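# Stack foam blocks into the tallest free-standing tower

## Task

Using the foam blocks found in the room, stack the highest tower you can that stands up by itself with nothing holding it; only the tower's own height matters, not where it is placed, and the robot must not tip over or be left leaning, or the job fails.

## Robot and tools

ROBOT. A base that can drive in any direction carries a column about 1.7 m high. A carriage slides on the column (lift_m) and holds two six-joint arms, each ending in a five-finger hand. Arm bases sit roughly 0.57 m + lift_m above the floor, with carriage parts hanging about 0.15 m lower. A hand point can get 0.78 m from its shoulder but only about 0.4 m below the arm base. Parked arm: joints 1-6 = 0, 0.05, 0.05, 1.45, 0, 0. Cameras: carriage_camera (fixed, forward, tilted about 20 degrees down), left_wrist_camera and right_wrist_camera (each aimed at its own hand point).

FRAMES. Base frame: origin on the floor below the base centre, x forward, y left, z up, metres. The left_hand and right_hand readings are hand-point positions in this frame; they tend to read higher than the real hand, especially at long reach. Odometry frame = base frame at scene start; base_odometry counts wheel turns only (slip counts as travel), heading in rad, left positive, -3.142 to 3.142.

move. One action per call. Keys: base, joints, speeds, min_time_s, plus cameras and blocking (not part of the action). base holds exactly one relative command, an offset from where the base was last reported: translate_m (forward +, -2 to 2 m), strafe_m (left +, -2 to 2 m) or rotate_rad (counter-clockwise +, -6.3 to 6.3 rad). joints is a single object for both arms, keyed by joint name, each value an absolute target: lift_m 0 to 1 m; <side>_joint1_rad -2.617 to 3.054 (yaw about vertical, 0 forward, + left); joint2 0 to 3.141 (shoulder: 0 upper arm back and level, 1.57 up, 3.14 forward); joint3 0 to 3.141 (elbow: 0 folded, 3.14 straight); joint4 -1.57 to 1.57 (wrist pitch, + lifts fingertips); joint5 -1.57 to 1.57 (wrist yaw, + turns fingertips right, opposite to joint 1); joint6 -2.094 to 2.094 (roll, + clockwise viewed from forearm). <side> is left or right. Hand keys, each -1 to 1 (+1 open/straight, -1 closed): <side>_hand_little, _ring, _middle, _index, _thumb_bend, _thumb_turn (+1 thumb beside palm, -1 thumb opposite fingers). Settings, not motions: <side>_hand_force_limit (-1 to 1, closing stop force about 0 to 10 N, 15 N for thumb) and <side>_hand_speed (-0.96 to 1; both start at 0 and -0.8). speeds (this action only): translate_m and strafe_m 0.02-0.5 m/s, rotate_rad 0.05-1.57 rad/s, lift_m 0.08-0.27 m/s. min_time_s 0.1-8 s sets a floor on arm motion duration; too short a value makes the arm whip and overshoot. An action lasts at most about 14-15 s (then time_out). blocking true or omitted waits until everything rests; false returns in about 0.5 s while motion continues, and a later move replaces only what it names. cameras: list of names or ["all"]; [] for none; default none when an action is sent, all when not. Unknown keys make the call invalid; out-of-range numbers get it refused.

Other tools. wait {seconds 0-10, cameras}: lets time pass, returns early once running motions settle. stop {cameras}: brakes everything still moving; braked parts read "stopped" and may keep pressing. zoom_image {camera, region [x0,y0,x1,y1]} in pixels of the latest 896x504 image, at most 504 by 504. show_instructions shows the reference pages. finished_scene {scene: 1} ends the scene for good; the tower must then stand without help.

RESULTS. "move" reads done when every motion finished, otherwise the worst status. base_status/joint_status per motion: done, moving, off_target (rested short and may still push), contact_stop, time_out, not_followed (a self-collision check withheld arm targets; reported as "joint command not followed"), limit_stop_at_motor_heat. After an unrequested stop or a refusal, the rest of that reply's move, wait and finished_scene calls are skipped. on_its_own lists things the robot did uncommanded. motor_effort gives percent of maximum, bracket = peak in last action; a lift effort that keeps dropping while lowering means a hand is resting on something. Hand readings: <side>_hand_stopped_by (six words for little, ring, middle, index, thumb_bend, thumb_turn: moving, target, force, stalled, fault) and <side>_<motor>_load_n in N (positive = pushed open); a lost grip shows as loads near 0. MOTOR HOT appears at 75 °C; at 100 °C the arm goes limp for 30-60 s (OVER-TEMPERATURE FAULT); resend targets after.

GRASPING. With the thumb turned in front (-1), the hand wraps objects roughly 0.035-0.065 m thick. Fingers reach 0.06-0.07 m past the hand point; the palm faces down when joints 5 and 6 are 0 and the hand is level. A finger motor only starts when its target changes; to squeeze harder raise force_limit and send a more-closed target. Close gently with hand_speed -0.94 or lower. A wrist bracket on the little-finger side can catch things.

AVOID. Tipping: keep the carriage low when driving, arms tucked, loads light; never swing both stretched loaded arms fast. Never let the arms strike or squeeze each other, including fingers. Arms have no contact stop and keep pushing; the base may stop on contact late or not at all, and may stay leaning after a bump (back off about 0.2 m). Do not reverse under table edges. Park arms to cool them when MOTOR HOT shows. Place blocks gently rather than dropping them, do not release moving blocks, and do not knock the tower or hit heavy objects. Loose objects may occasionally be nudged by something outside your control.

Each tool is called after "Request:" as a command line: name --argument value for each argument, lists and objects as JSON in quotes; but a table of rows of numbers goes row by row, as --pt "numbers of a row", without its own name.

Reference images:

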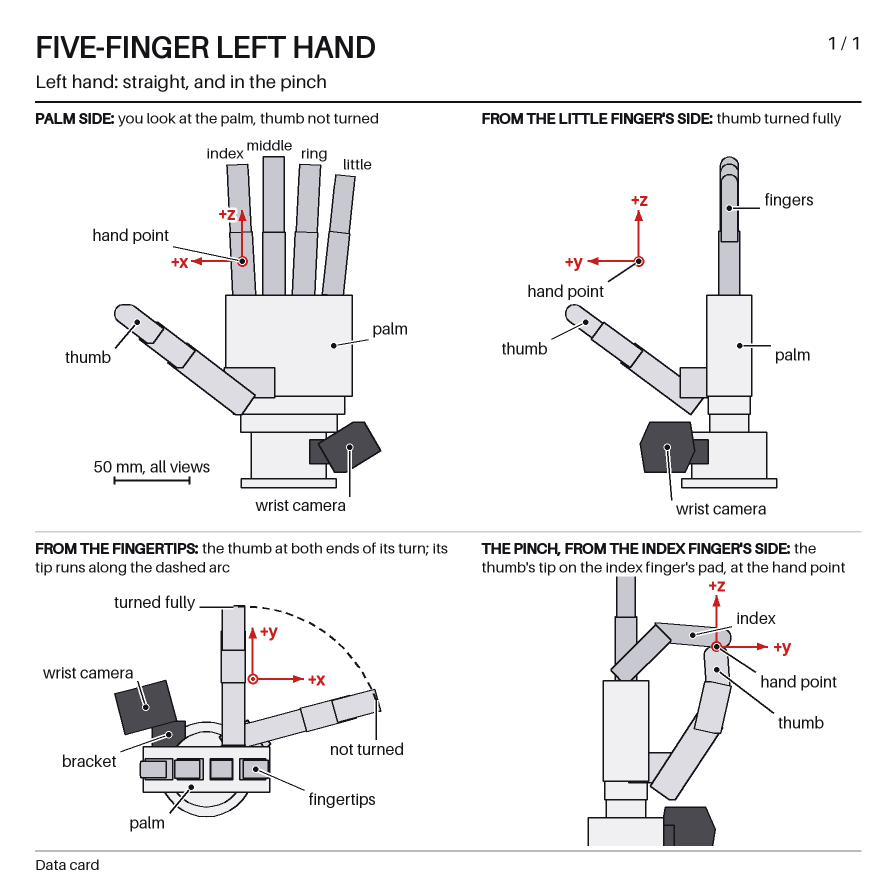

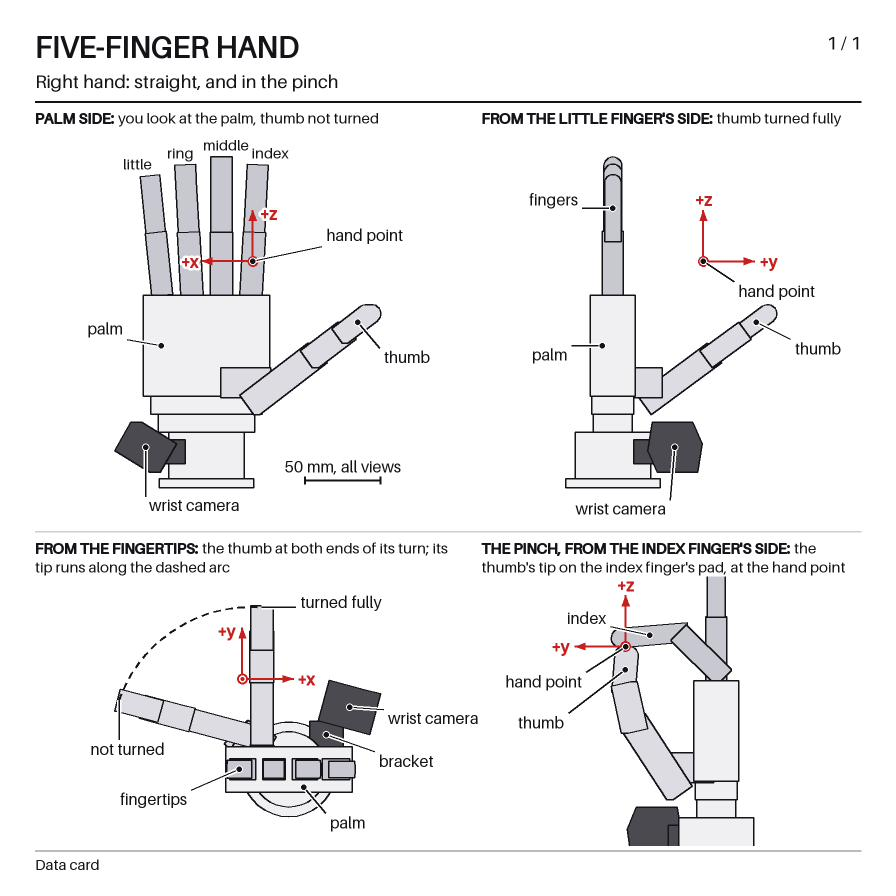

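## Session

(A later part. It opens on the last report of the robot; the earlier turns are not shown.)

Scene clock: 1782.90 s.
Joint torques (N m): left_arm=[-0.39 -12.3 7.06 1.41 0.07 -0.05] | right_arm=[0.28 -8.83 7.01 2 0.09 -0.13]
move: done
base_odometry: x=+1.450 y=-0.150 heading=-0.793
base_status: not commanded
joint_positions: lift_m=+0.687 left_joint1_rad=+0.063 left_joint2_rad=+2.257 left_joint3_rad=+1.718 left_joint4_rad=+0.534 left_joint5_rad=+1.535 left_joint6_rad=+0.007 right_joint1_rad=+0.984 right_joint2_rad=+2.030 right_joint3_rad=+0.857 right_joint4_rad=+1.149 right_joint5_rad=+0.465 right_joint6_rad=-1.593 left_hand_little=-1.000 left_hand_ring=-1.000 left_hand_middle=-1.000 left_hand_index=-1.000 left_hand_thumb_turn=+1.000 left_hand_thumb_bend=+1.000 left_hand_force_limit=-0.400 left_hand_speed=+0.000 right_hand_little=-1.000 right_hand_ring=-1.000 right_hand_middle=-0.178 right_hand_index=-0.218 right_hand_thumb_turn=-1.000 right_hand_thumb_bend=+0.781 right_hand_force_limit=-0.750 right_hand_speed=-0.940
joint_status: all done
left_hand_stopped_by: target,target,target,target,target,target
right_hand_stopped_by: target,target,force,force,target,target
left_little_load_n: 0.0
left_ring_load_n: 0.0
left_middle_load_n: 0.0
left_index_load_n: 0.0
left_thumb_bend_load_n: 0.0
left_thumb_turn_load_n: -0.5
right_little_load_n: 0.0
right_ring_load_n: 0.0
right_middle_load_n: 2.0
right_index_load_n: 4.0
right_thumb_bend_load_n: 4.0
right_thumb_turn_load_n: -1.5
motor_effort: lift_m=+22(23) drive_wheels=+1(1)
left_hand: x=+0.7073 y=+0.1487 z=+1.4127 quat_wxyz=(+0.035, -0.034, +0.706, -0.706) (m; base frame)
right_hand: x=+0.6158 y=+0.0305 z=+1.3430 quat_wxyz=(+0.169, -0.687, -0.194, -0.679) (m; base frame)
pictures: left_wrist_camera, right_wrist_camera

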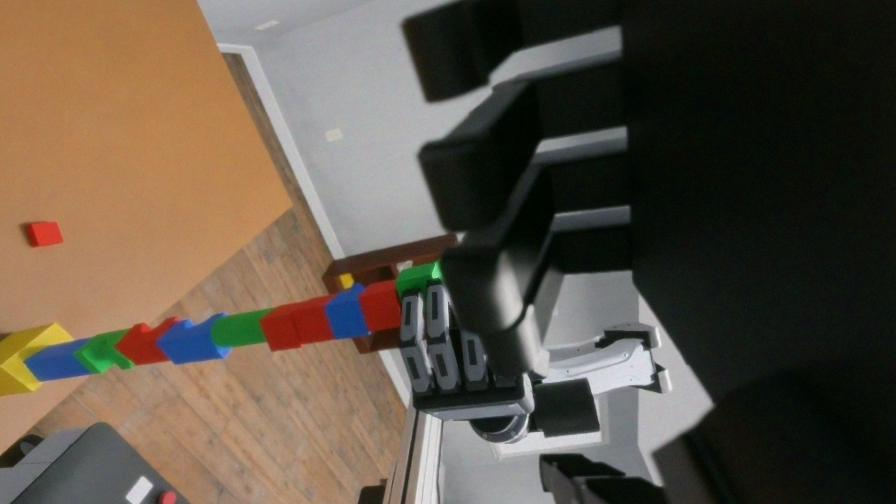

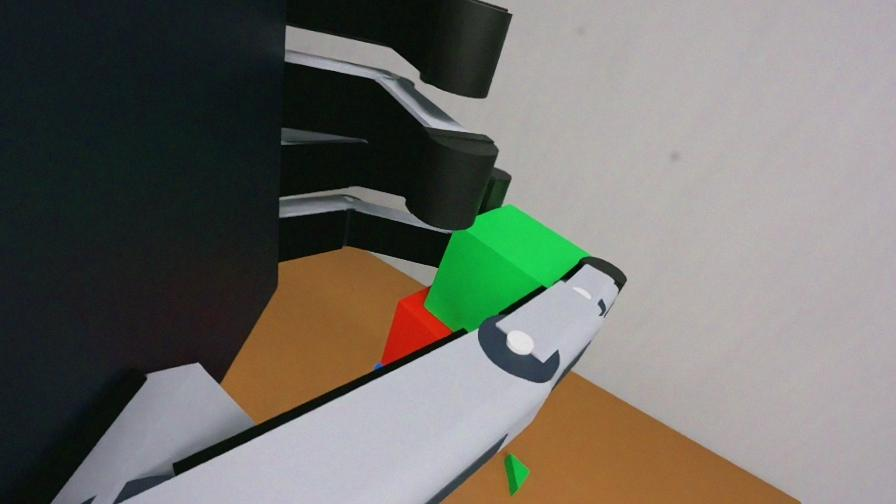

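Request:
move --joints '{"lift_m": 0.6905}' --speeds '{"lift_m": 0.08}' --cameras '["left_wrist_camera", "right_wrist_camera"]'

Request:
zoom_image --camera "right_wrist_camera" --region '[370, 190, 620, 380]'

Request:
zoom_image --camera "left_wrist_camera" --region '[330, 250, 450, 350]'

Scene clock: 1787.27 s.
Joint torques (N m): left_arm=[-0.43 -12.48 7.15 1.37 0.08 -0.05] | right_arm=[0.25 -8.8 6.83 2 0.07 -0.11]
move: done
base_odometry: x=+1.450 y=-0.150 heading=-0.793
base_status: not commanded
joint_positions: lift_m=+0.690 left_joint1_rad=+0.063 left_joint2_rad=+2.258 left_joint3_rad=+1.719 left_joint4_rad=+0.535 left_joint5_rad=+1.535 left_joint6_rad=+0.007 right_joint1_rad=+0.984 right_joint2_rad=+2.030 right_joint3_rad=+0.859 right_joint4_rad=+1.149 right_joint5_rad=+0.465 right_joint6_rad=-1.593 left_hand_little=-1.000 left_hand_ring=-1.000 left_hand_middle=-1.000 left_hand_index=-1.000 left_hand_thumb_turn=+1.000 left_hand_thumb_bend=+1.000 left_hand_force_limit=-0.400 left_hand_speed=+0.000 right_hand_little=-1.000 right_hand_ring=-1.000 right_hand_middle=-0.178 right_hand_index=-0.218 right_hand_thumb_turn=-1.000 right_hand_thumb_bend=+0.781 right_hand_force_limit=-0.750 right_hand_speed=-0.940
joint_status: all done
left_hand_stopped_by: target,target,target,target,target,target
right_hand_stopped_by: target,target,force,force,target,target
left_little_load_n: 0.0
left_ring_load_n: 0.0
left_middle_load_n: 0.0
left_index_load_n: 0.0
left_thumb_bend_load_n: 0.0
left_thumb_turn_load_n: -0.5
right_little_load_n: 0.0
right_ring_load_n: 0.5
right_middle_load_n: 2.0
right_index_load_n: 4.0
right_thumb_bend_load_n: 4.0
right_thumb_turn_load_n: -1.5
motor_effort: lift_m=+26(29) drive_wheels=+1(1)
left_hand: x=+0.7077 y=+0.1487 z=+1.4164 quat_wxyz=(+0.036, -0.033, +0.706, -0.706) (m; base frame)
right_hand: x=+0.6160 y=+0.0308 z=+1.3469 quat_wxyz=(+0.169, -0.687, -0.194, -0.679) (m; base frame)
pictures: left_wrist_camera, right_wrist_camera

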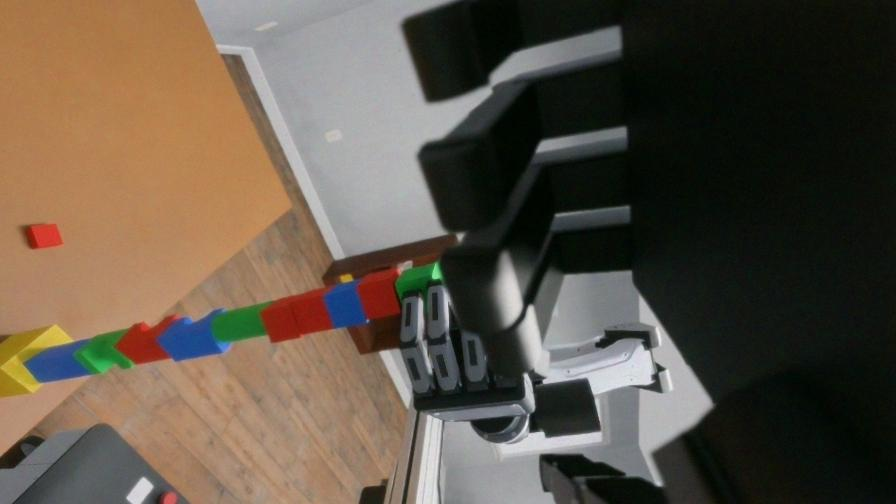

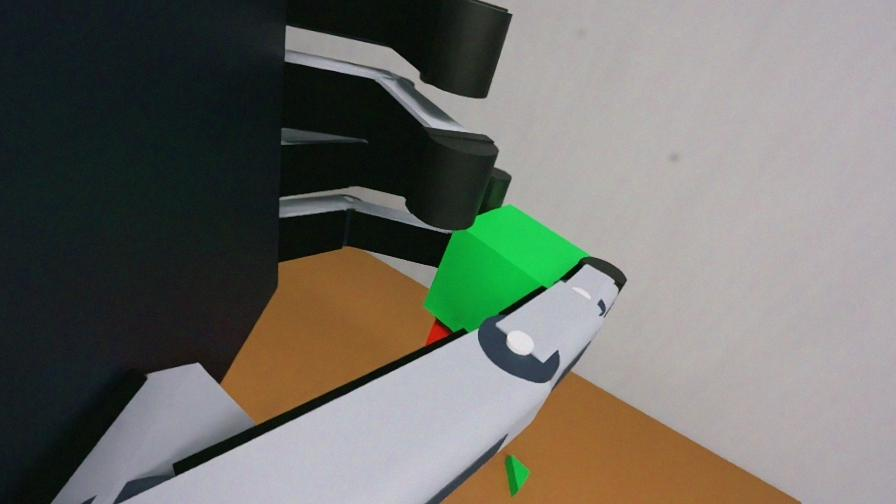

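Scaled by 2.016 from the camera's 896x504 image, which has a finer 1280x720 frame.

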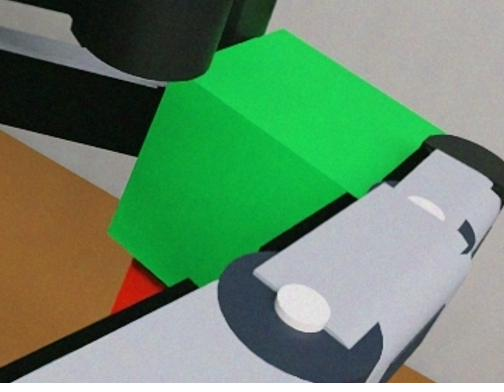

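Scaled by 4.200 from the camera's 896x504 image, which has a finer 1280x720 frame.

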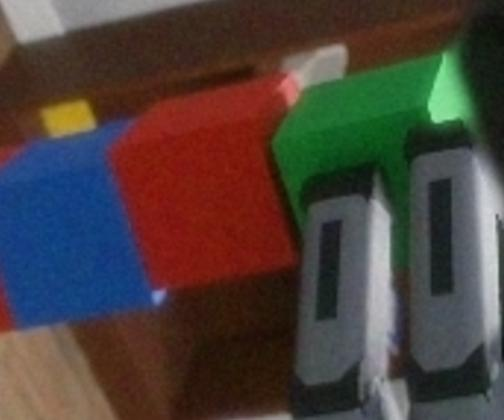

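Request:
wait --seconds 2 --cameras '["right_wrist_camera", "left_wrist_camera"]'

Request:
zoom_image --camera "left_wrist_camera" --region '[180, 230, 450, 400]'

Request:
zoom_image --camera "right_wrist_camera" --region '[370, 190, 620, 380]'

Scene clock: 1790.13 s.
Joint torques (N m): left_arm=[-0.4 -12.31 7.04 1.39 0.08 -0.05] | right_arm=[0.23 -8.73 6.75 2 0.07 -0.12]
base_odometry: x=+1.450 y=-0.150 heading=-0.793
base_status: not commanded
joint_positions: lift_m=+0.690 left_joint1_rad=+0.063 left_joint2_rad=+2.258 left_joint3_rad=+1.719 left_joint4_rad=+0.535 left_joint5_rad=+1.535 left_joint6_rad=+0.007 right_joint1_rad=+0.984 right_joint2_rad=+2.030 right_joint3_rad=+0.859 right_joint4_rad=+1.149 right_joint5_rad=+0.465 right_joint6_rad=-1.593 left_hand_little=-1.000 left_hand_ring=-1.000 left_hand_middle=-1.000 left_hand_index=-1.000 left_hand_thumb_turn=+1.000 left_hand_thumb_bend=+1.000 left_hand_force_limit=-0.400 left_hand_speed=+0.000 right_hand_little=-1.000 right_hand_ring=-1.000 right_hand_middle=-0.178 right_hand_index=-0.218 right_hand_thumb_turn=-1.000 right_hand_thumb_bend=+0.781 right_hand_force_limit=-0.750 right_hand_speed=-0.940
joint_status: all done
left_hand_stopped_by: target,target,target,target,target,target
right_hand_stopped_by: target,target,force,force,target,target
left_little_load_n: 0.0
left_ring_load_n: 0.0
left_middle_load_n: 0.0
left_index_load_n: 0.0
left_thumb_bend_load_n: 0.0
left_thumb_turn_load_n: -0.5
right_little_load_n: 0.5
right_ring_load_n: 0.0
right_middle_load_n: 2.0
right_index_load_n: 4.0
right_thumb_bend_load_n: 4.0
right_thumb_turn_load_n: -1.0
motor_effort: lift_m=+27(29) drive_wheels=+1(1)
left_hand: x=+0.7077 y=+0.1487 z=+1.4164 quat_wxyz=(+0.036, -0.033, +0.706, -0.706) (m; base frame)
right_hand: x=+0.6160 y=+0.0308 z=+1.3469 quat_wxyz=(+0.169, -0.687, -0.194, -0.679) (m; base frame)
wait: 2.00 s; at rest from the start
pictures: left_wrist_camera, right_wrist_camera

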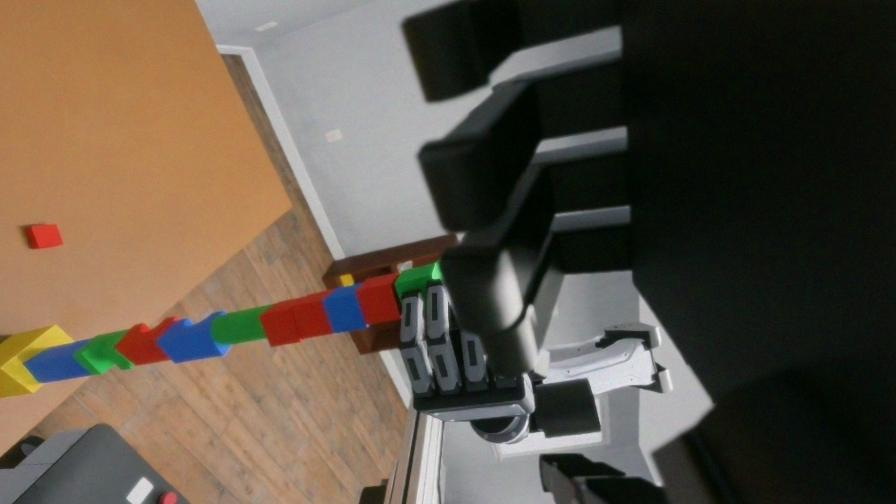

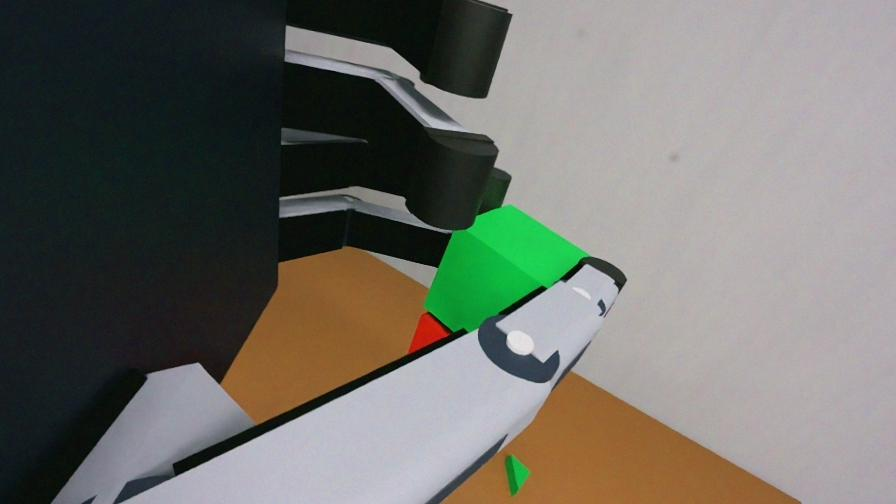

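Scaled by 1.867 from the camera's 896x504 image, which has a finer 1280x720 frame.

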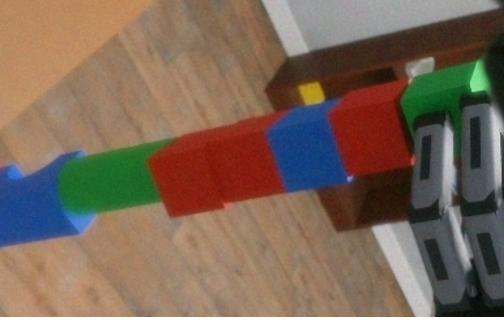

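Scaled by 2.016 from the camera's 896x504 image, which has a finer 1280x720 frame.

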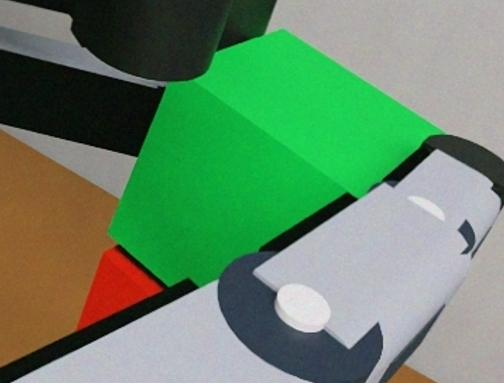

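Request:
zoom_image --camera "left_wrist_camera" --region '[330, 250, 450, 350]'

Request:
move --joints '{"lift_m": 0.6885}' --speeds '{"lift_m": 0.08}' --cameras '["right_wrist_camera", "left_wrist_camera"]'

Request:
zoom_image --camera "right_wrist_camera" --region '[370, 190, 620, 380]'

Request:
zoom_image --camera "left_wrist_camera" --region '[330, 250, 450, 350]'

Scaled by 4.200 from the camera's 896x504 image, which has a finer 1280x720 frame.

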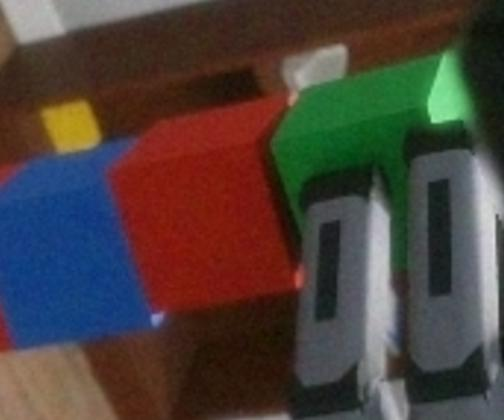

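Scene clock: 1794.03 s.
Joint torques (N m): left_arm=[-0.42 -12.3 7.04 1.4 0.08 -0.06] | right_arm=[0.28 -8.79 6.74 2.02 0.07 -0.12]
move: done
base_odometry: x=+1.450 y=-0.150 heading=-0.793
base_status: not commanded
joint_positions: lift_m=+0.689 left_joint1_rad=+0.063 left_joint2_rad=+2.258 left_joint3_rad=+1.719 left_joint4_rad=+0.535 left_joint5_rad=+1.535 left_joint6_rad=+0.007 right_joint1_rad=+0.984 right_joint2_rad=+2.030 right_joint3_rad=+0.859 right_joint4_rad=+1.145 right_joint5_rad=+0.465 right_joint6_rad=-1.593 left_hand_little=-1.000 left_hand_ring=-1.000 left_hand_middle=-1.000 left_hand_index=-1.000 left_hand_thumb_turn=+1.000 left_hand_thumb_bend=+1.000 left_hand_force_limit=-0.400 left_hand_speed=+0.000 right_hand_little=-1.000 right_hand_ring=-1.000 right_hand_middle=-0.178 right_hand_index=-0.218 right_hand_thumb_turn=-1.000 right_hand_thumb_bend=+0.781 right_hand_force_limit=-0.750 right_hand_speed=-0.940
joint_status: all done
left_hand_stopped_by: target,target,target,target,target,target
right_hand_stopped_by: target,target,force,force,target,target
left_little_load_n: 0.0
left_ring_load_n: 0.0
left_middle_load_n: 0.0
left_index_load_n: 0.0
left_thumb_bend_load_n: 0.0
left_thumb_turn_load_n: -0.5
right_little_load_n: 0.0
right_ring_load_n: 0.0
right_middle_load_n: 2.0
right_index_load_n: 4.0
right_thumb_bend_load_n: 4.0
right_thumb_turn_load_n: -1.5
motor_effort: lift_m=+21(23) drive_wheels=+1(1)
left_hand: x=+0.7077 y=+0.1487 z=+1.4148 quat_wxyz=(+0.036, -0.034, +0.706, -0.706) (m; base frame)
right_hand: x=+0.6160 y=+0.0307 z=+1.3447 quat_wxyz=(+0.168, -0.688, -0.195, -0.678) (m; base frame)
pictures: left_wrist_camera, right_wrist_camera

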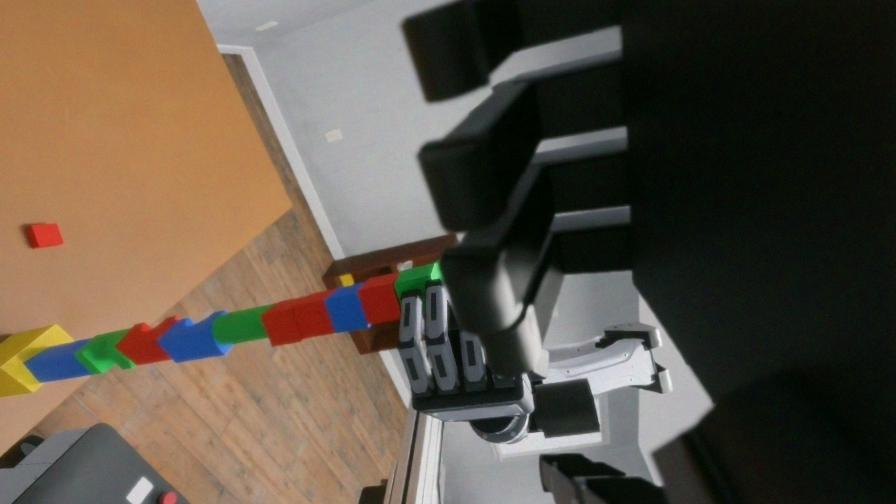

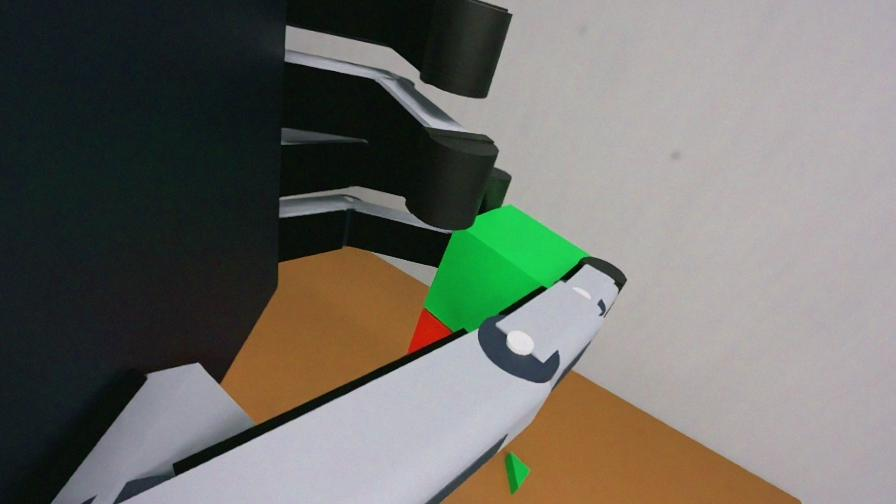

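Scaled by 2.016 from the camera's 896x504 image, which has a finer 1280x720 frame.

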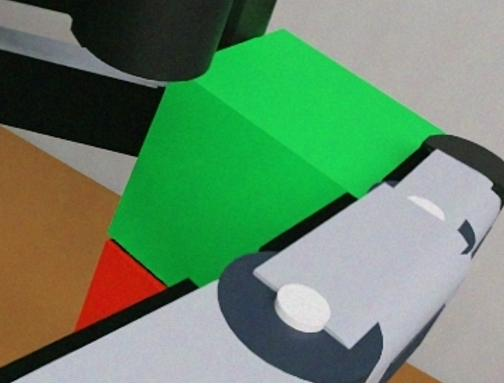

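Scaled by 4.200 from the camera's 896x504 image, which has a finer 1280x720 frame.

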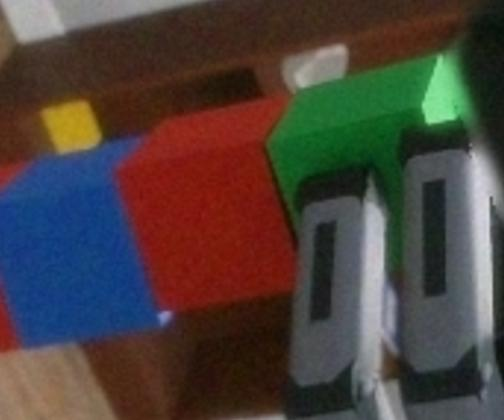

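Request:
move --joints '{"lift_m": 0.6878}' --speeds '{"lift_m": 0.08}'

Request:
move --joints '{"right_hand_speed": -0.93, "right_hand_index": -0.165, "right_hand_middle": -0.125, "right_hand_thumb_bend": 0.84}' --cameras '["right_wrist_camera", "left_wrist_camera"]'

Request:
zoom_image --camera "right_wrist_camera" --region '[370, 190, 620, 380]'

Request:
zoom_image --camera "left_wrist_camera" --region '[330, 250, 450, 350]'

Scene clock: 1795.63 s.
Joint torques (N m): left_arm=[-0.39 -12.25 6.9 1.42 0.08 -0.05] | right_arm=[0.18 -8.8 6.78 2.06 0.09 -0.11]
move: done
base_odometry: x=+1.450 y=-0.150 heading=-0.793
base_status: not commanded
joint_positions: lift_m=+0.688 left_joint1_rad=+0.063 left_joint2_rad=+2.258 left_joint3_rad=+1.719 left_joint4_rad=+0.535 left_joint5_rad=+1.535 left_joint6_rad=+0.007 right_joint1_rad=+0.984 right_joint2_rad=+2.030 right_joint3_rad=+0.859 right_joint4_rad=+1.145 right_joint5_rad=+0.465 right_joint6_rad=-1.593 left_hand_little=-1.000 left_hand_ring=-1.000 left_hand_middle=-1.000 left_hand_index=-1.000 left_hand_thumb_turn=+1.000 left_hand_thumb_bend=+1.000 left_hand_force_limit=-0.400 left_hand_speed=+0.000 right_hand_little=-1.000 right_hand_ring=-1.000 right_hand_middle=-0.178 right_hand_index=-0.218 right_hand_thumb_turn=-1.000 right_hand_thumb_bend=+0.781 right_hand_force_limit=-0.750 right_hand_speed=-0.940
joint_status: all done
left_hand_stopped_by: target,target,target,target,target,target
right_hand_stopped_by: target,target,force,force,target,target
left_little_load_n: 0.0
left_ring_load_n: 0.0
left_middle_load_n: 0.0
left_index_load_n: 0.0
left_thumb_bend_load_n: 0.0
left_thumb_turn_load_n: 0.0
right_little_load_n: 0.0
right_ring_load_n: 0.0
right_middle_load_n: 2.0
right_index_load_n: 4.0
right_thumb_bend_load_n: 4.5
right_thumb_turn_load_n: -1.5
motor_effort: lift_m=+21(22) drive_wheels=+1(1)
left_hand: x=+0.7077 y=+0.1487 z=+1.4142 quat_wxyz=(+0.036, -0.034, +0.706, -0.706) (m; base frame)
right_hand: x=+0.6160 y=+0.0307 z=+1.3439 quat_wxyz=(+0.168, -0.688, -0.195, -0.678) (m; base frame)
pictures: none

Scene clock: 1796.70 s.
Joint torques (N m): left_arm=[-0.42 -12.29 7.04 1.4 0.08 -0.05] | right_arm=[0.28 -8.79 6.75 2.05 0.08 -0.11]
move: done
base_odometry: x=+1.450 y=-0.150 heading=-0.793
base_status: not commanded
joint_positions: lift_m=+0.688 left_joint1_rad=+0.063 left_joint2_rad=+2.258 left_joint3_rad=+1.719 left_joint4_rad=+0.535 left_joint5_rad=+1.535 left_joint6_rad=+0.007 right_joint1_rad=+0.984 right_joint2_rad=+2.030 right_joint3_rad=+0.859 right_joint4_rad=+1.145 right_joint5_rad=+0.465 right_joint6_rad=-1.593 left_hand_little=-1.000 left_hand_ring=-1.000 left_hand_middle=-1.000 left_hand_index=-1.000 left_hand_thumb_turn=+1.000 left_hand_thumb_bend=+1.000 left_hand_force_limit=-0.400 left_hand_speed=+0.000 right_hand_little=-1.000 right_hand_ring=-1.000 right_hand_middle=-0.124 right_hand_index=-0.164 right_hand_thumb_turn=-1.000 right_hand_thumb_bend=+0.840 right_hand_force_limit=-0.750 right_hand_speed=-0.930
joint_status: all done
left_hand_stopped_by: target,target,target,target,target,target
right_hand_stopped_by: target,target,target,target,target,target
left_little_load_n: 0.0
left_ring_load_n: 0.0
left_middle_load_n: 0.0
left_index_load_n: 0.0
left_thumb_bend_load_n: 0.0
left_thumb_turn_load_n: 0.0
right_little_load_n: 0.0
right_ring_load_n: 0.0
right_middle_load_n: 0.0
right_index_load_n: 0.0
right_thumb_bend_load_n: 0.0
right_thumb_turn_load_n: 0.0
motor_effort: lift_m=+21(23) drive_wheels=+1(1)
left_hand: x=+0.7077 y=+0.1487 z=+1.4142 quat_wxyz=(+0.036, -0.034, +0.706, -0.706) (m; base frame)
right_hand: x=+0.6160 y=+0.0307 z=+1.3439 quat_wxyz=(+0.168, -0.688, -0.195, -0.678) (m; base frame)
pictures: left_wrist_camera, right_wrist_camera

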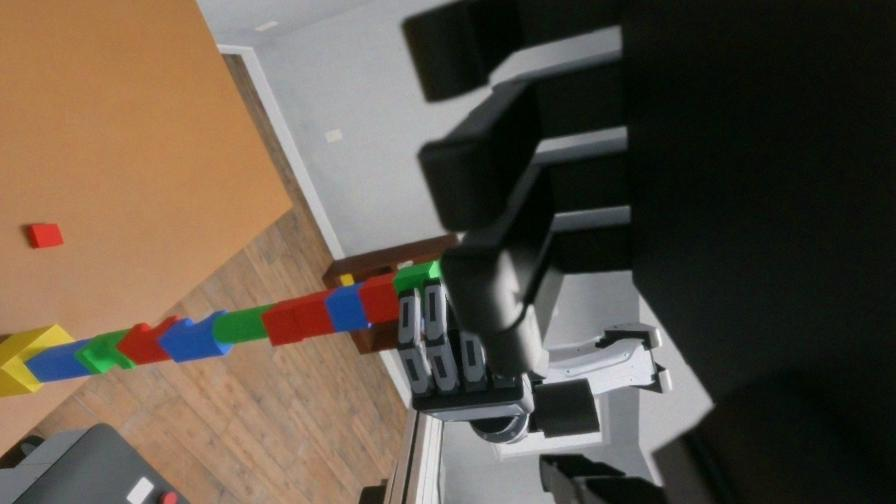

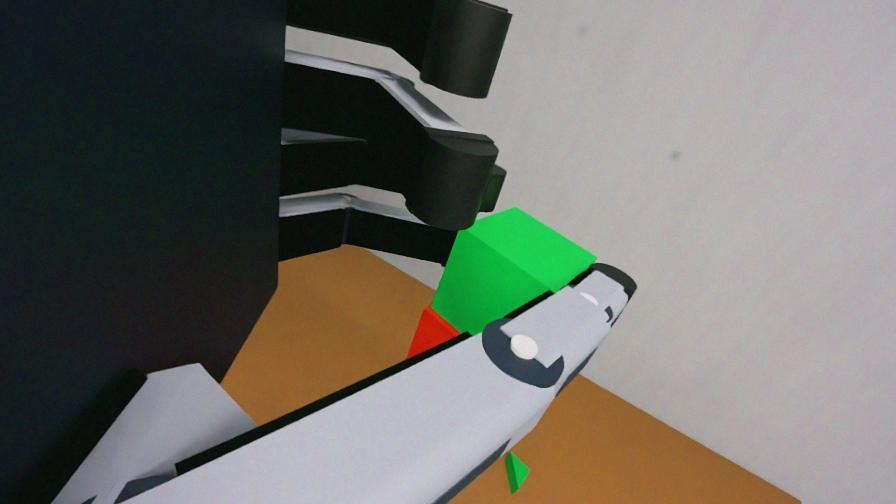

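Scaled by 2.016 from the camera's 896x504 image, which has a finer 1280x720 frame.

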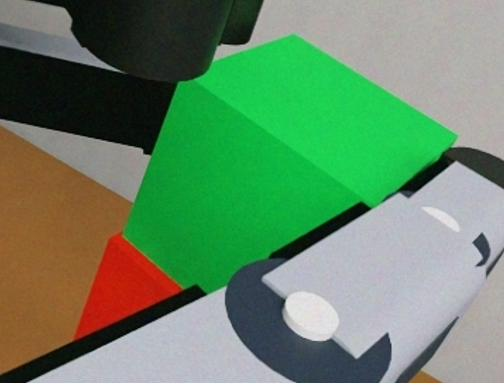

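Scaled by 4.200 from the camera's 896x504 image, which has a finer 1280x720 frame.

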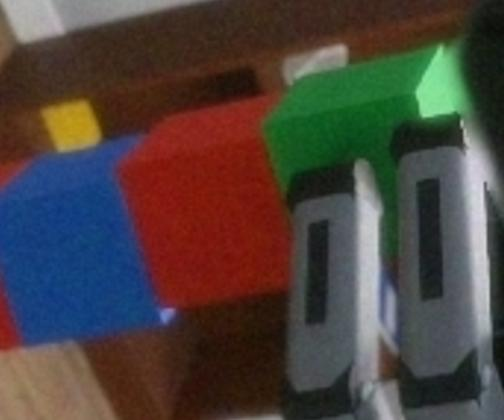

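Request:
move --joints '{"right_hand_speed": -0.85, "right_hand_index": 0.1, "right_hand_middle": 0.1, "right_hand_thumb_bend": 1.0}' --cameras '["left_wrist_camera", "right_wrist_camera"]'

Request:
zoom_image --camera "left_wrist_camera" --region '[200, 230, 450, 400]'

Request:
move --joints '{"left_joint1_rad": 0.38, "left_joint2_rad": 2.263, "left_joint3_rad": 1.732, "left_joint4_rad": 0.531, "left_joint5_rad": 1.1, "left_joint6_rad": 0.0}' --min_time_s 1.5

Request:
move --joints '{"left_joint1_rad": 0.3, "left_joint2_rad": 1.4, "left_joint3_rad": 1.0, "left_joint4_rad": 0.4, "left_joint5_rad": 0.5, "left_joint6_rad": 0.0}' --min_time_s 2

Request:
move --joints '{"left_joint1_rad": 0.0, "left_joint2_rad": 0.05, "left_joint3_rad": 0.05, "left_joint4_rad": 1.45, "left_joint5_rad": 0.0, "left_joint6_rad": 0.0, "right_hand_speed": -0.7, "right_hand_index": 1.0, "right_hand_middle": 1.0}' --min_time_s 2 --cameras '["right_wrist_camera"]'

Request:
move --base '{"translate_m": -0.13}' --speeds '{"translate_m": 0.05}' --cameras '["right_wrist_camera"]'

Request:
zoom_image --camera "right_wrist_camera" --region '[440, 130, 680, 370]'

Scene clock: 1800.30 s.
Joint torques (N m): left_arm=[-0.43 -12.3 7.04 1.4 0.08 -0.05] | right_arm=[0.36 -8.81 6.79 2.03 0.08 -0.11]
move: done
base_odometry: x=+1.450 y=-0.150 heading=-0.793
base_status: not commanded
joint_positions: lift_m=+0.688 left_joint1_rad=+0.063 left_joint2_rad=+2.258 left_joint3_rad=+1.719 left_joint4_rad=+0.535 left_joint5_rad=+1.535 left_joint6_rad=+0.007 right_joint1_rad=+0.984 right_joint2_rad=+2.030 right_joint3_rad=+0.859 right_joint4_rad=+1.145 right_joint5_rad=+0.465 right_joint6_rad=-1.593 left_hand_little=-1.000 left_hand_ring=-1.000 left_hand_middle=-1.000 left_hand_index=-1.000 left_hand_thumb_turn=+1.000 left_hand_thumb_bend=+1.000 left_hand_force_limit=-0.400 left_hand_speed=+0.000 right_hand_little=-1.000 right_hand_ring=-1.000 right_hand_middle=+0.100 right_hand_index=+0.100 right_hand_thumb_turn=-1.000 right_hand_thumb_bend=+1.000 right_hand_force_limit=-0.750 right_hand_speed=-0.850
joint_status: all done
left_hand_stopped_by: target,target,target,target,target,target
right_hand_stopped_by: target,target,target,target,target,target
left_little_load_n: 0.0
left_ring_load_n: 0.0
left_middle_load_n: 0.5
left_index_load_n: 0.0
left_thumb_bend_load_n: 0.0
left_thumb_turn_load_n: -0.5
right_little_load_n: 0.0
right_ring_load_n: 0.0
right_middle_load_n: 0.0
right_index_load_n: 0.0
right_thumb_bend_load_n: 0.0
right_thumb_turn_load_n: 0.0
motor_effort: lift_m=+21(23) drive_wheels=+1(1)
left_hand: x=+0.7077 y=+0.1487 z=+1.4142 quat_wxyz=(+0.036, -0.034, +0.706, -0.706) (m; base frame)
right_hand: x=+0.6160 y=+0.0307 z=+1.3439 quat_wxyz=(+0.168, -0.688, -0.195, -0.678) (m; base frame)
pictures: left_wrist_camera, right_wrist_camera

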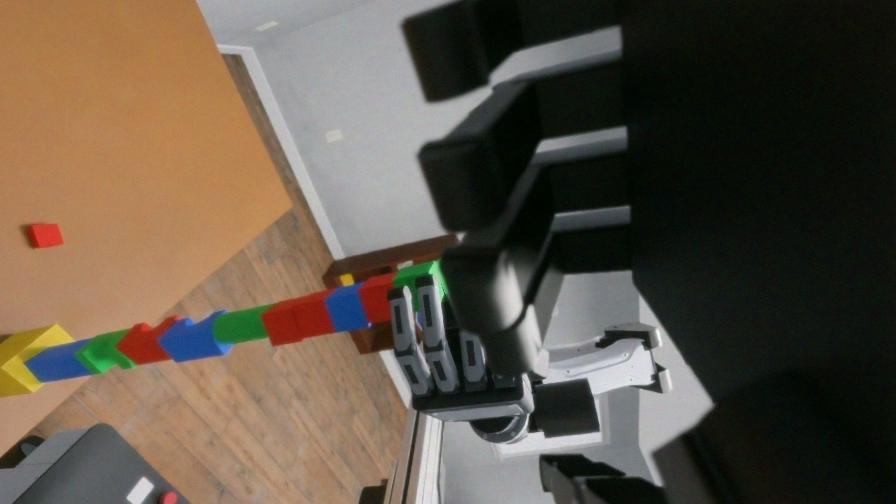

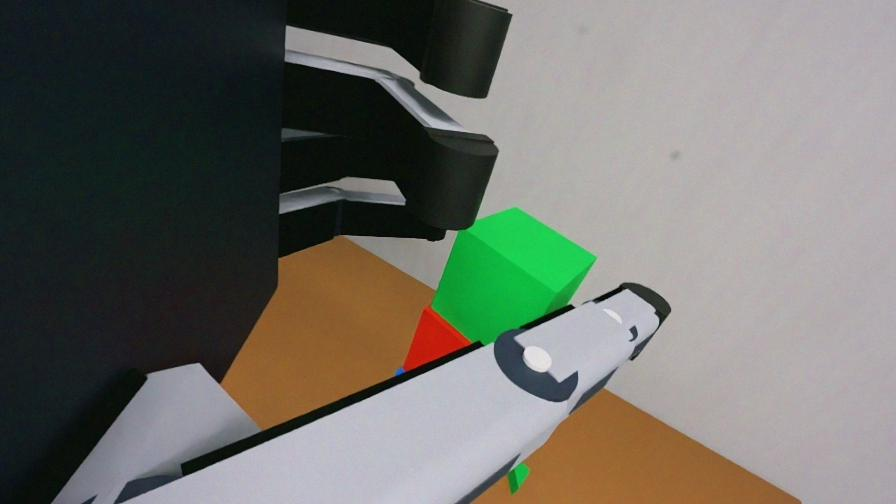

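Scaled by 2.016 from the camera's 896x504 image, which has a finer 1280x720 frame.

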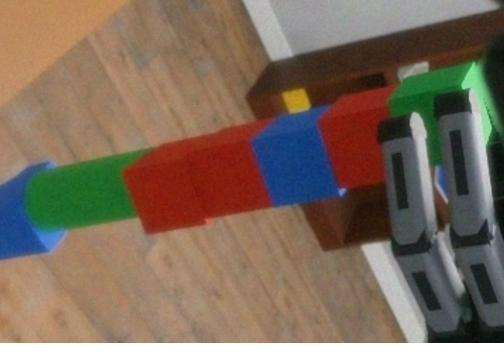

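Scene clock: 1802.13 s.
Joint torques (N m): left_arm=[0.47 -12.64 7.36 1.79 -0.03 -0.05] | right_arm=[0.31 -8.79 6.79 2.03 0.1 -0.14]
move: done
base_odometry: x=+1.450 y=-0.150 heading=-0.793
base_status: not commanded
joint_positions: lift_m=+0.688 left_joint1_rad=+0.375 left_joint2_rad=+2.258 left_joint3_rad=+1.719 left_joint4_rad=+0.535 left_joint5_rad=+1.109 left_joint6_rad=+0.007 right_joint1_rad=+0.984 right_joint2_rad=+2.030 right_joint3_rad=+0.859 right_joint4_rad=+1.145 right_joint5_rad=+0.465 right_joint6_rad=-1.593 left_hand_little=-1.000 left_hand_ring=-1.000 left_hand_middle=-1.000 left_hand_index=-1.000 left_hand_thumb_turn=+1.000 left_hand_thumb_bend=+1.000 left_hand_force_limit=-0.400 left_hand_speed=+0.000 right_hand_little=-1.000 right_hand_ring=-1.000 right_hand_middle=+0.100 right_hand_index=+0.100 right_hand_thumb_turn=-1.000 right_hand_thumb_bend=+1.000 right_hand_force_limit=-0.750 right_hand_speed=-0.850
joint_status: all done
left_hand_stopped_by: target,target,target,target,target,target
right_hand_stopped_by: target,target,target,target,target,target
left_little_load_n: 0.0
left_ring_load_n: -0.5
left_middle_load_n: 0.0
left_index_load_n: 0.0
left_thumb_bend_load_n: 0.0
left_thumb_turn_load_n: -0.5
right_little_load_n: 0.0
right_ring_load_n: 0.0
right_middle_load_n: 0.0
right_index_load_n: 0.0
right_thumb_bend_load_n: 0.0
right_thumb_turn_load_n: 0.0
motor_effort: lift_m=+21(23) drive_wheels=+1(1)
left_hand: x=+0.8087 y=+0.3450 z=+1.4138 quat_wxyz=(+0.288, -0.287, +0.647, -0.645) (m; base frame)
right_hand: x=+0.6160 y=+0.0307 z=+1.3439 quat_wxyz=(+0.168, -0.688, -0.195, -0.678) (m; base frame)
pictures: none

Scene clock: 1804.43 s.
Joint torques (N m): left_arm=[-0.62 -7.73 5.5 2.06 -0.06 -0.05] | right_arm=[0.29 -8.79 6.78 2.06 0.08 -0.14]
move: done
base_odometry: x=+1.450 y=-0.150 heading=-0.793
base_status: not commanded
joint_positions: lift_m=+0.688 left_joint1_rad=+0.308 left_joint2_rad=+1.418 left_joint3_rad=+1.016 left_joint4_rad=+0.419 left_joint5_rad=+0.509 left_joint6_rad=+0.007 right_joint1_rad=+0.984 right_joint2_rad=+2.030 right_joint3_rad=+0.859 right_joint4_rad=+1.145 right_joint5_rad=+0.465 right_joint6_rad=-1.593 left_hand_little=-1.000 left_hand_ring=-1.000 left_hand_middle=-1.000 left_hand_index=-1.000 left_hand_thumb_turn=+1.000 left_hand_thumb_bend=+1.000 left_hand_force_limit=-0.400 left_hand_speed=+0.000 right_hand_little=-1.000 right_hand_ring=-1.000 right_hand_middle=+0.100 right_hand_index=+0.100 right_hand_thumb_turn=-1.000 right_hand_thumb_bend=+1.000 right_hand_force_limit=-0.750 right_hand_speed=-0.850
joint_status: all done
left_hand_stopped_by: target,target,target,target,target,target
right_hand_stopped_by: target,target,target,target,target,target
left_little_load_n: 0.0
left_ring_load_n: 0.0
left_middle_load_n: 0.0
left_index_load_n: 0.0
left_thumb_bend_load_n: 0.5
left_thumb_turn_load_n: 0.0
right_little_load_n: 0.0
right_ring_load_n: 0.0
right_middle_load_n: 0.0
right_index_load_n: 0.0
right_thumb_bend_load_n: 0.0
right_thumb_turn_load_n: 0.0
motor_effort: lift_m=+20(23) drive_wheels=+1(1)
left_hand: x=+0.6912 y=+0.3366 z=+1.5085 quat_wxyz=(+0.455, -0.440, +0.547, -0.548) (m; base frame)
right_hand: x=+0.6160 y=+0.0307 z=+1.3439 quat_wxyz=(+0.168, -0.688, -0.195, -0.678) (m; base frame)
pictures: none

Scene clock: 1806.80 s.
Joint torques (N m): left_arm=[-0.65 3.15 3.84 0.17 -0.07 -0.05] | right_arm=[0.29 -8.81 6.8 2.04 0.1 -0.13]
move: done
base_odometry: x=+1.450 y=-0.150 heading=-0.793
base_status: not commanded
joint_positions: lift_m=+0.688 left_joint1_rad=+0.008 left_joint2_rad=+0.059 left_joint3_rad=+0.063 left_joint4_rad=+1.438 left_joint5_rad=+0.008 left_joint6_rad=+0.007 right_joint1_rad=+0.984 right_joint2_rad=+2.030 right_joint3_rad=+0.859 right_joint4_rad=+1.145 right_joint5_rad=+0.465 right_joint6_rad=-1.593 left_hand_little=-1.000 left_hand_ring=-1.000 left_hand_middle=-1.000 left_hand_index=-1.000 left_hand_thumb_turn=+1.000 left_hand_thumb_bend=+1.000 left_hand_force_limit=-0.400 left_hand_speed=+0.000 right_hand_little=-1.000 right_hand_ring=-1.000 right_hand_middle=+1.000 right_hand_index=+1.000 right_hand_thumb_turn=-1.000 right_hand_thumb_bend=+1.000 right_hand_force_limit=-0.750 right_hand_speed=-0.700
joint_status: all done
left_hand_stopped_by: target,target,target,target,target,target
right_hand_stopped_by: target,target,target,target,target,target
left_little_load_n: 0.0
left_ring_load_n: 0.0
left_middle_load_n: 0.0
left_index_load_n: 0.0
left_thumb_bend_load_n: 0.0
left_thumb_turn_load_n: 0.0
right_little_load_n: 0.0
right_ring_load_n: 0.0
right_middle_load_n: 0.0
right_index_load_n: 0.5
right_thumb_bend_load_n: 0.0
right_thumb_turn_load_n: 0.0
motor_effort: lift_m=+21(23) drive_wheels=+1(1)
left_hand: x=+0.3131 y=+0.2821 z=+1.6795 quat_wxyz=(+0.711, -0.042, +0.048, -0.701) (m; base frame)
right_hand: x=+0.6160 y=+0.0307 z=+1.3439 quat_wxyz=(+0.168, -0.688, -0.195, -0.678) (m; base frame)
pictures: right_wrist_camera

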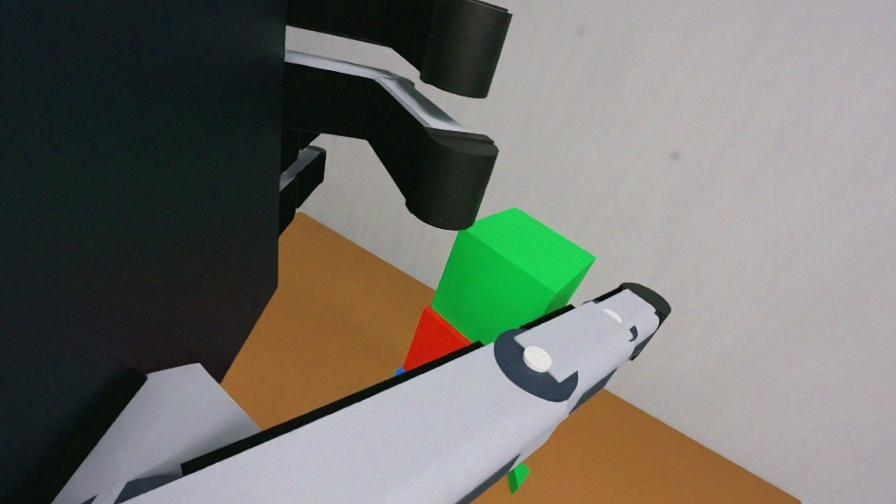

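Scene clock: 1809.97 s.
Joint torques (N m): left_arm=[-0.66 3.22 3.9 0.07 -0.08 -0.04] | right_arm=[-0.05 -8.79 6.8 2.06 0.05 -0.11]
move: done
base_odometry: x=+1.359 y=-0.058 heading=-0.793
base_status: done
joint_positions: lift_m=+0.688 left_joint1_rad=+0.008 left_joint2_rad=+0.059 left_joint3_rad=+0.063 left_joint4_rad=+1.446 left_joint5_rad=+0.008 left_joint6_rad=+0.007 right_joint1_rad=+0.988 right_joint2_rad=+2.030 right_joint3_rad=+0.859 right_joint4_rad=+1.145 right_joint5_rad=+0.465 right_joint6_rad=-1.593 left_hand_little=-1.000 left_hand_ring=-1.000 left_hand_middle=-1.000 left_hand_index=-1.000 left_hand_thumb_turn=+1.000 left_hand_thumb_bend=+1.000 left_hand_force_limit=-0.400 left_hand_speed=+0.000 right_hand_little=-1.000 right_hand_ring=-1.000 right_hand_middle=+1.000 right_hand_index=+1.000 right_hand_thumb_turn=-1.000 right_hand_thumb_bend=+1.000 right_hand_force_limit=-0.750 right_hand_speed=-0.700
joint_status: not commanded
left_hand_stopped_by: target,target,target,target,target,target
right_hand_stopped_by: target,target,target,target,target,target
left_little_load_n: 0.0
left_ring_load_n: 0.0
left_middle_load_n: 0.0
left_index_load_n: 0.0
left_thumb_bend_load_n: 0.0
left_thumb_turn_load_n: 0.0
right_little_load_n: 0.0
right_ring_load_n: 0.0
right_middle_load_n: 0.0
right_index_load_n: 0.0
right_thumb_bend_load_n: 0.0
right_thumb_turn_load_n: 0.0
motor_effort: lift_m=+21(23) drive_wheels=+0(7)
left_hand: x=+0.3112 y=+0.2822 z=+1.6801 quat_wxyz=(+0.711, -0.040, +0.045, -0.701) (m; base frame)
right_hand: x=+0.6146 y=+0.0322 z=+1.3439 quat_wxyz=(+0.169, -0.688, -0.196, -0.678) (m; base frame)
pictures: right_wrist_camera

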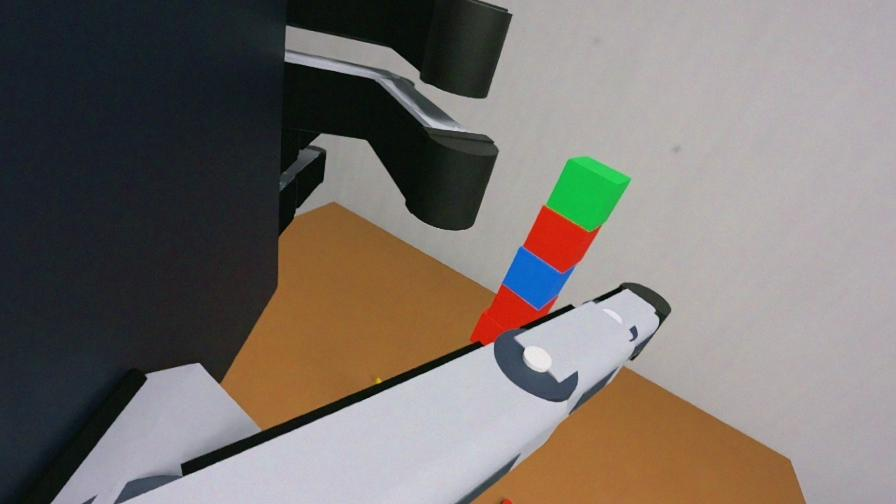

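Scaled by 2.100 from the camera's 896x504 image, which has a finer 1280x720 frame.

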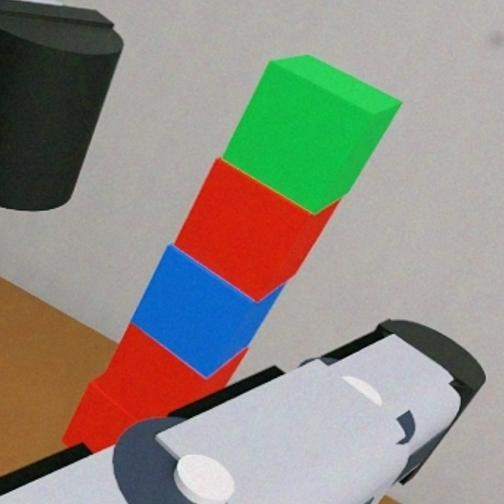

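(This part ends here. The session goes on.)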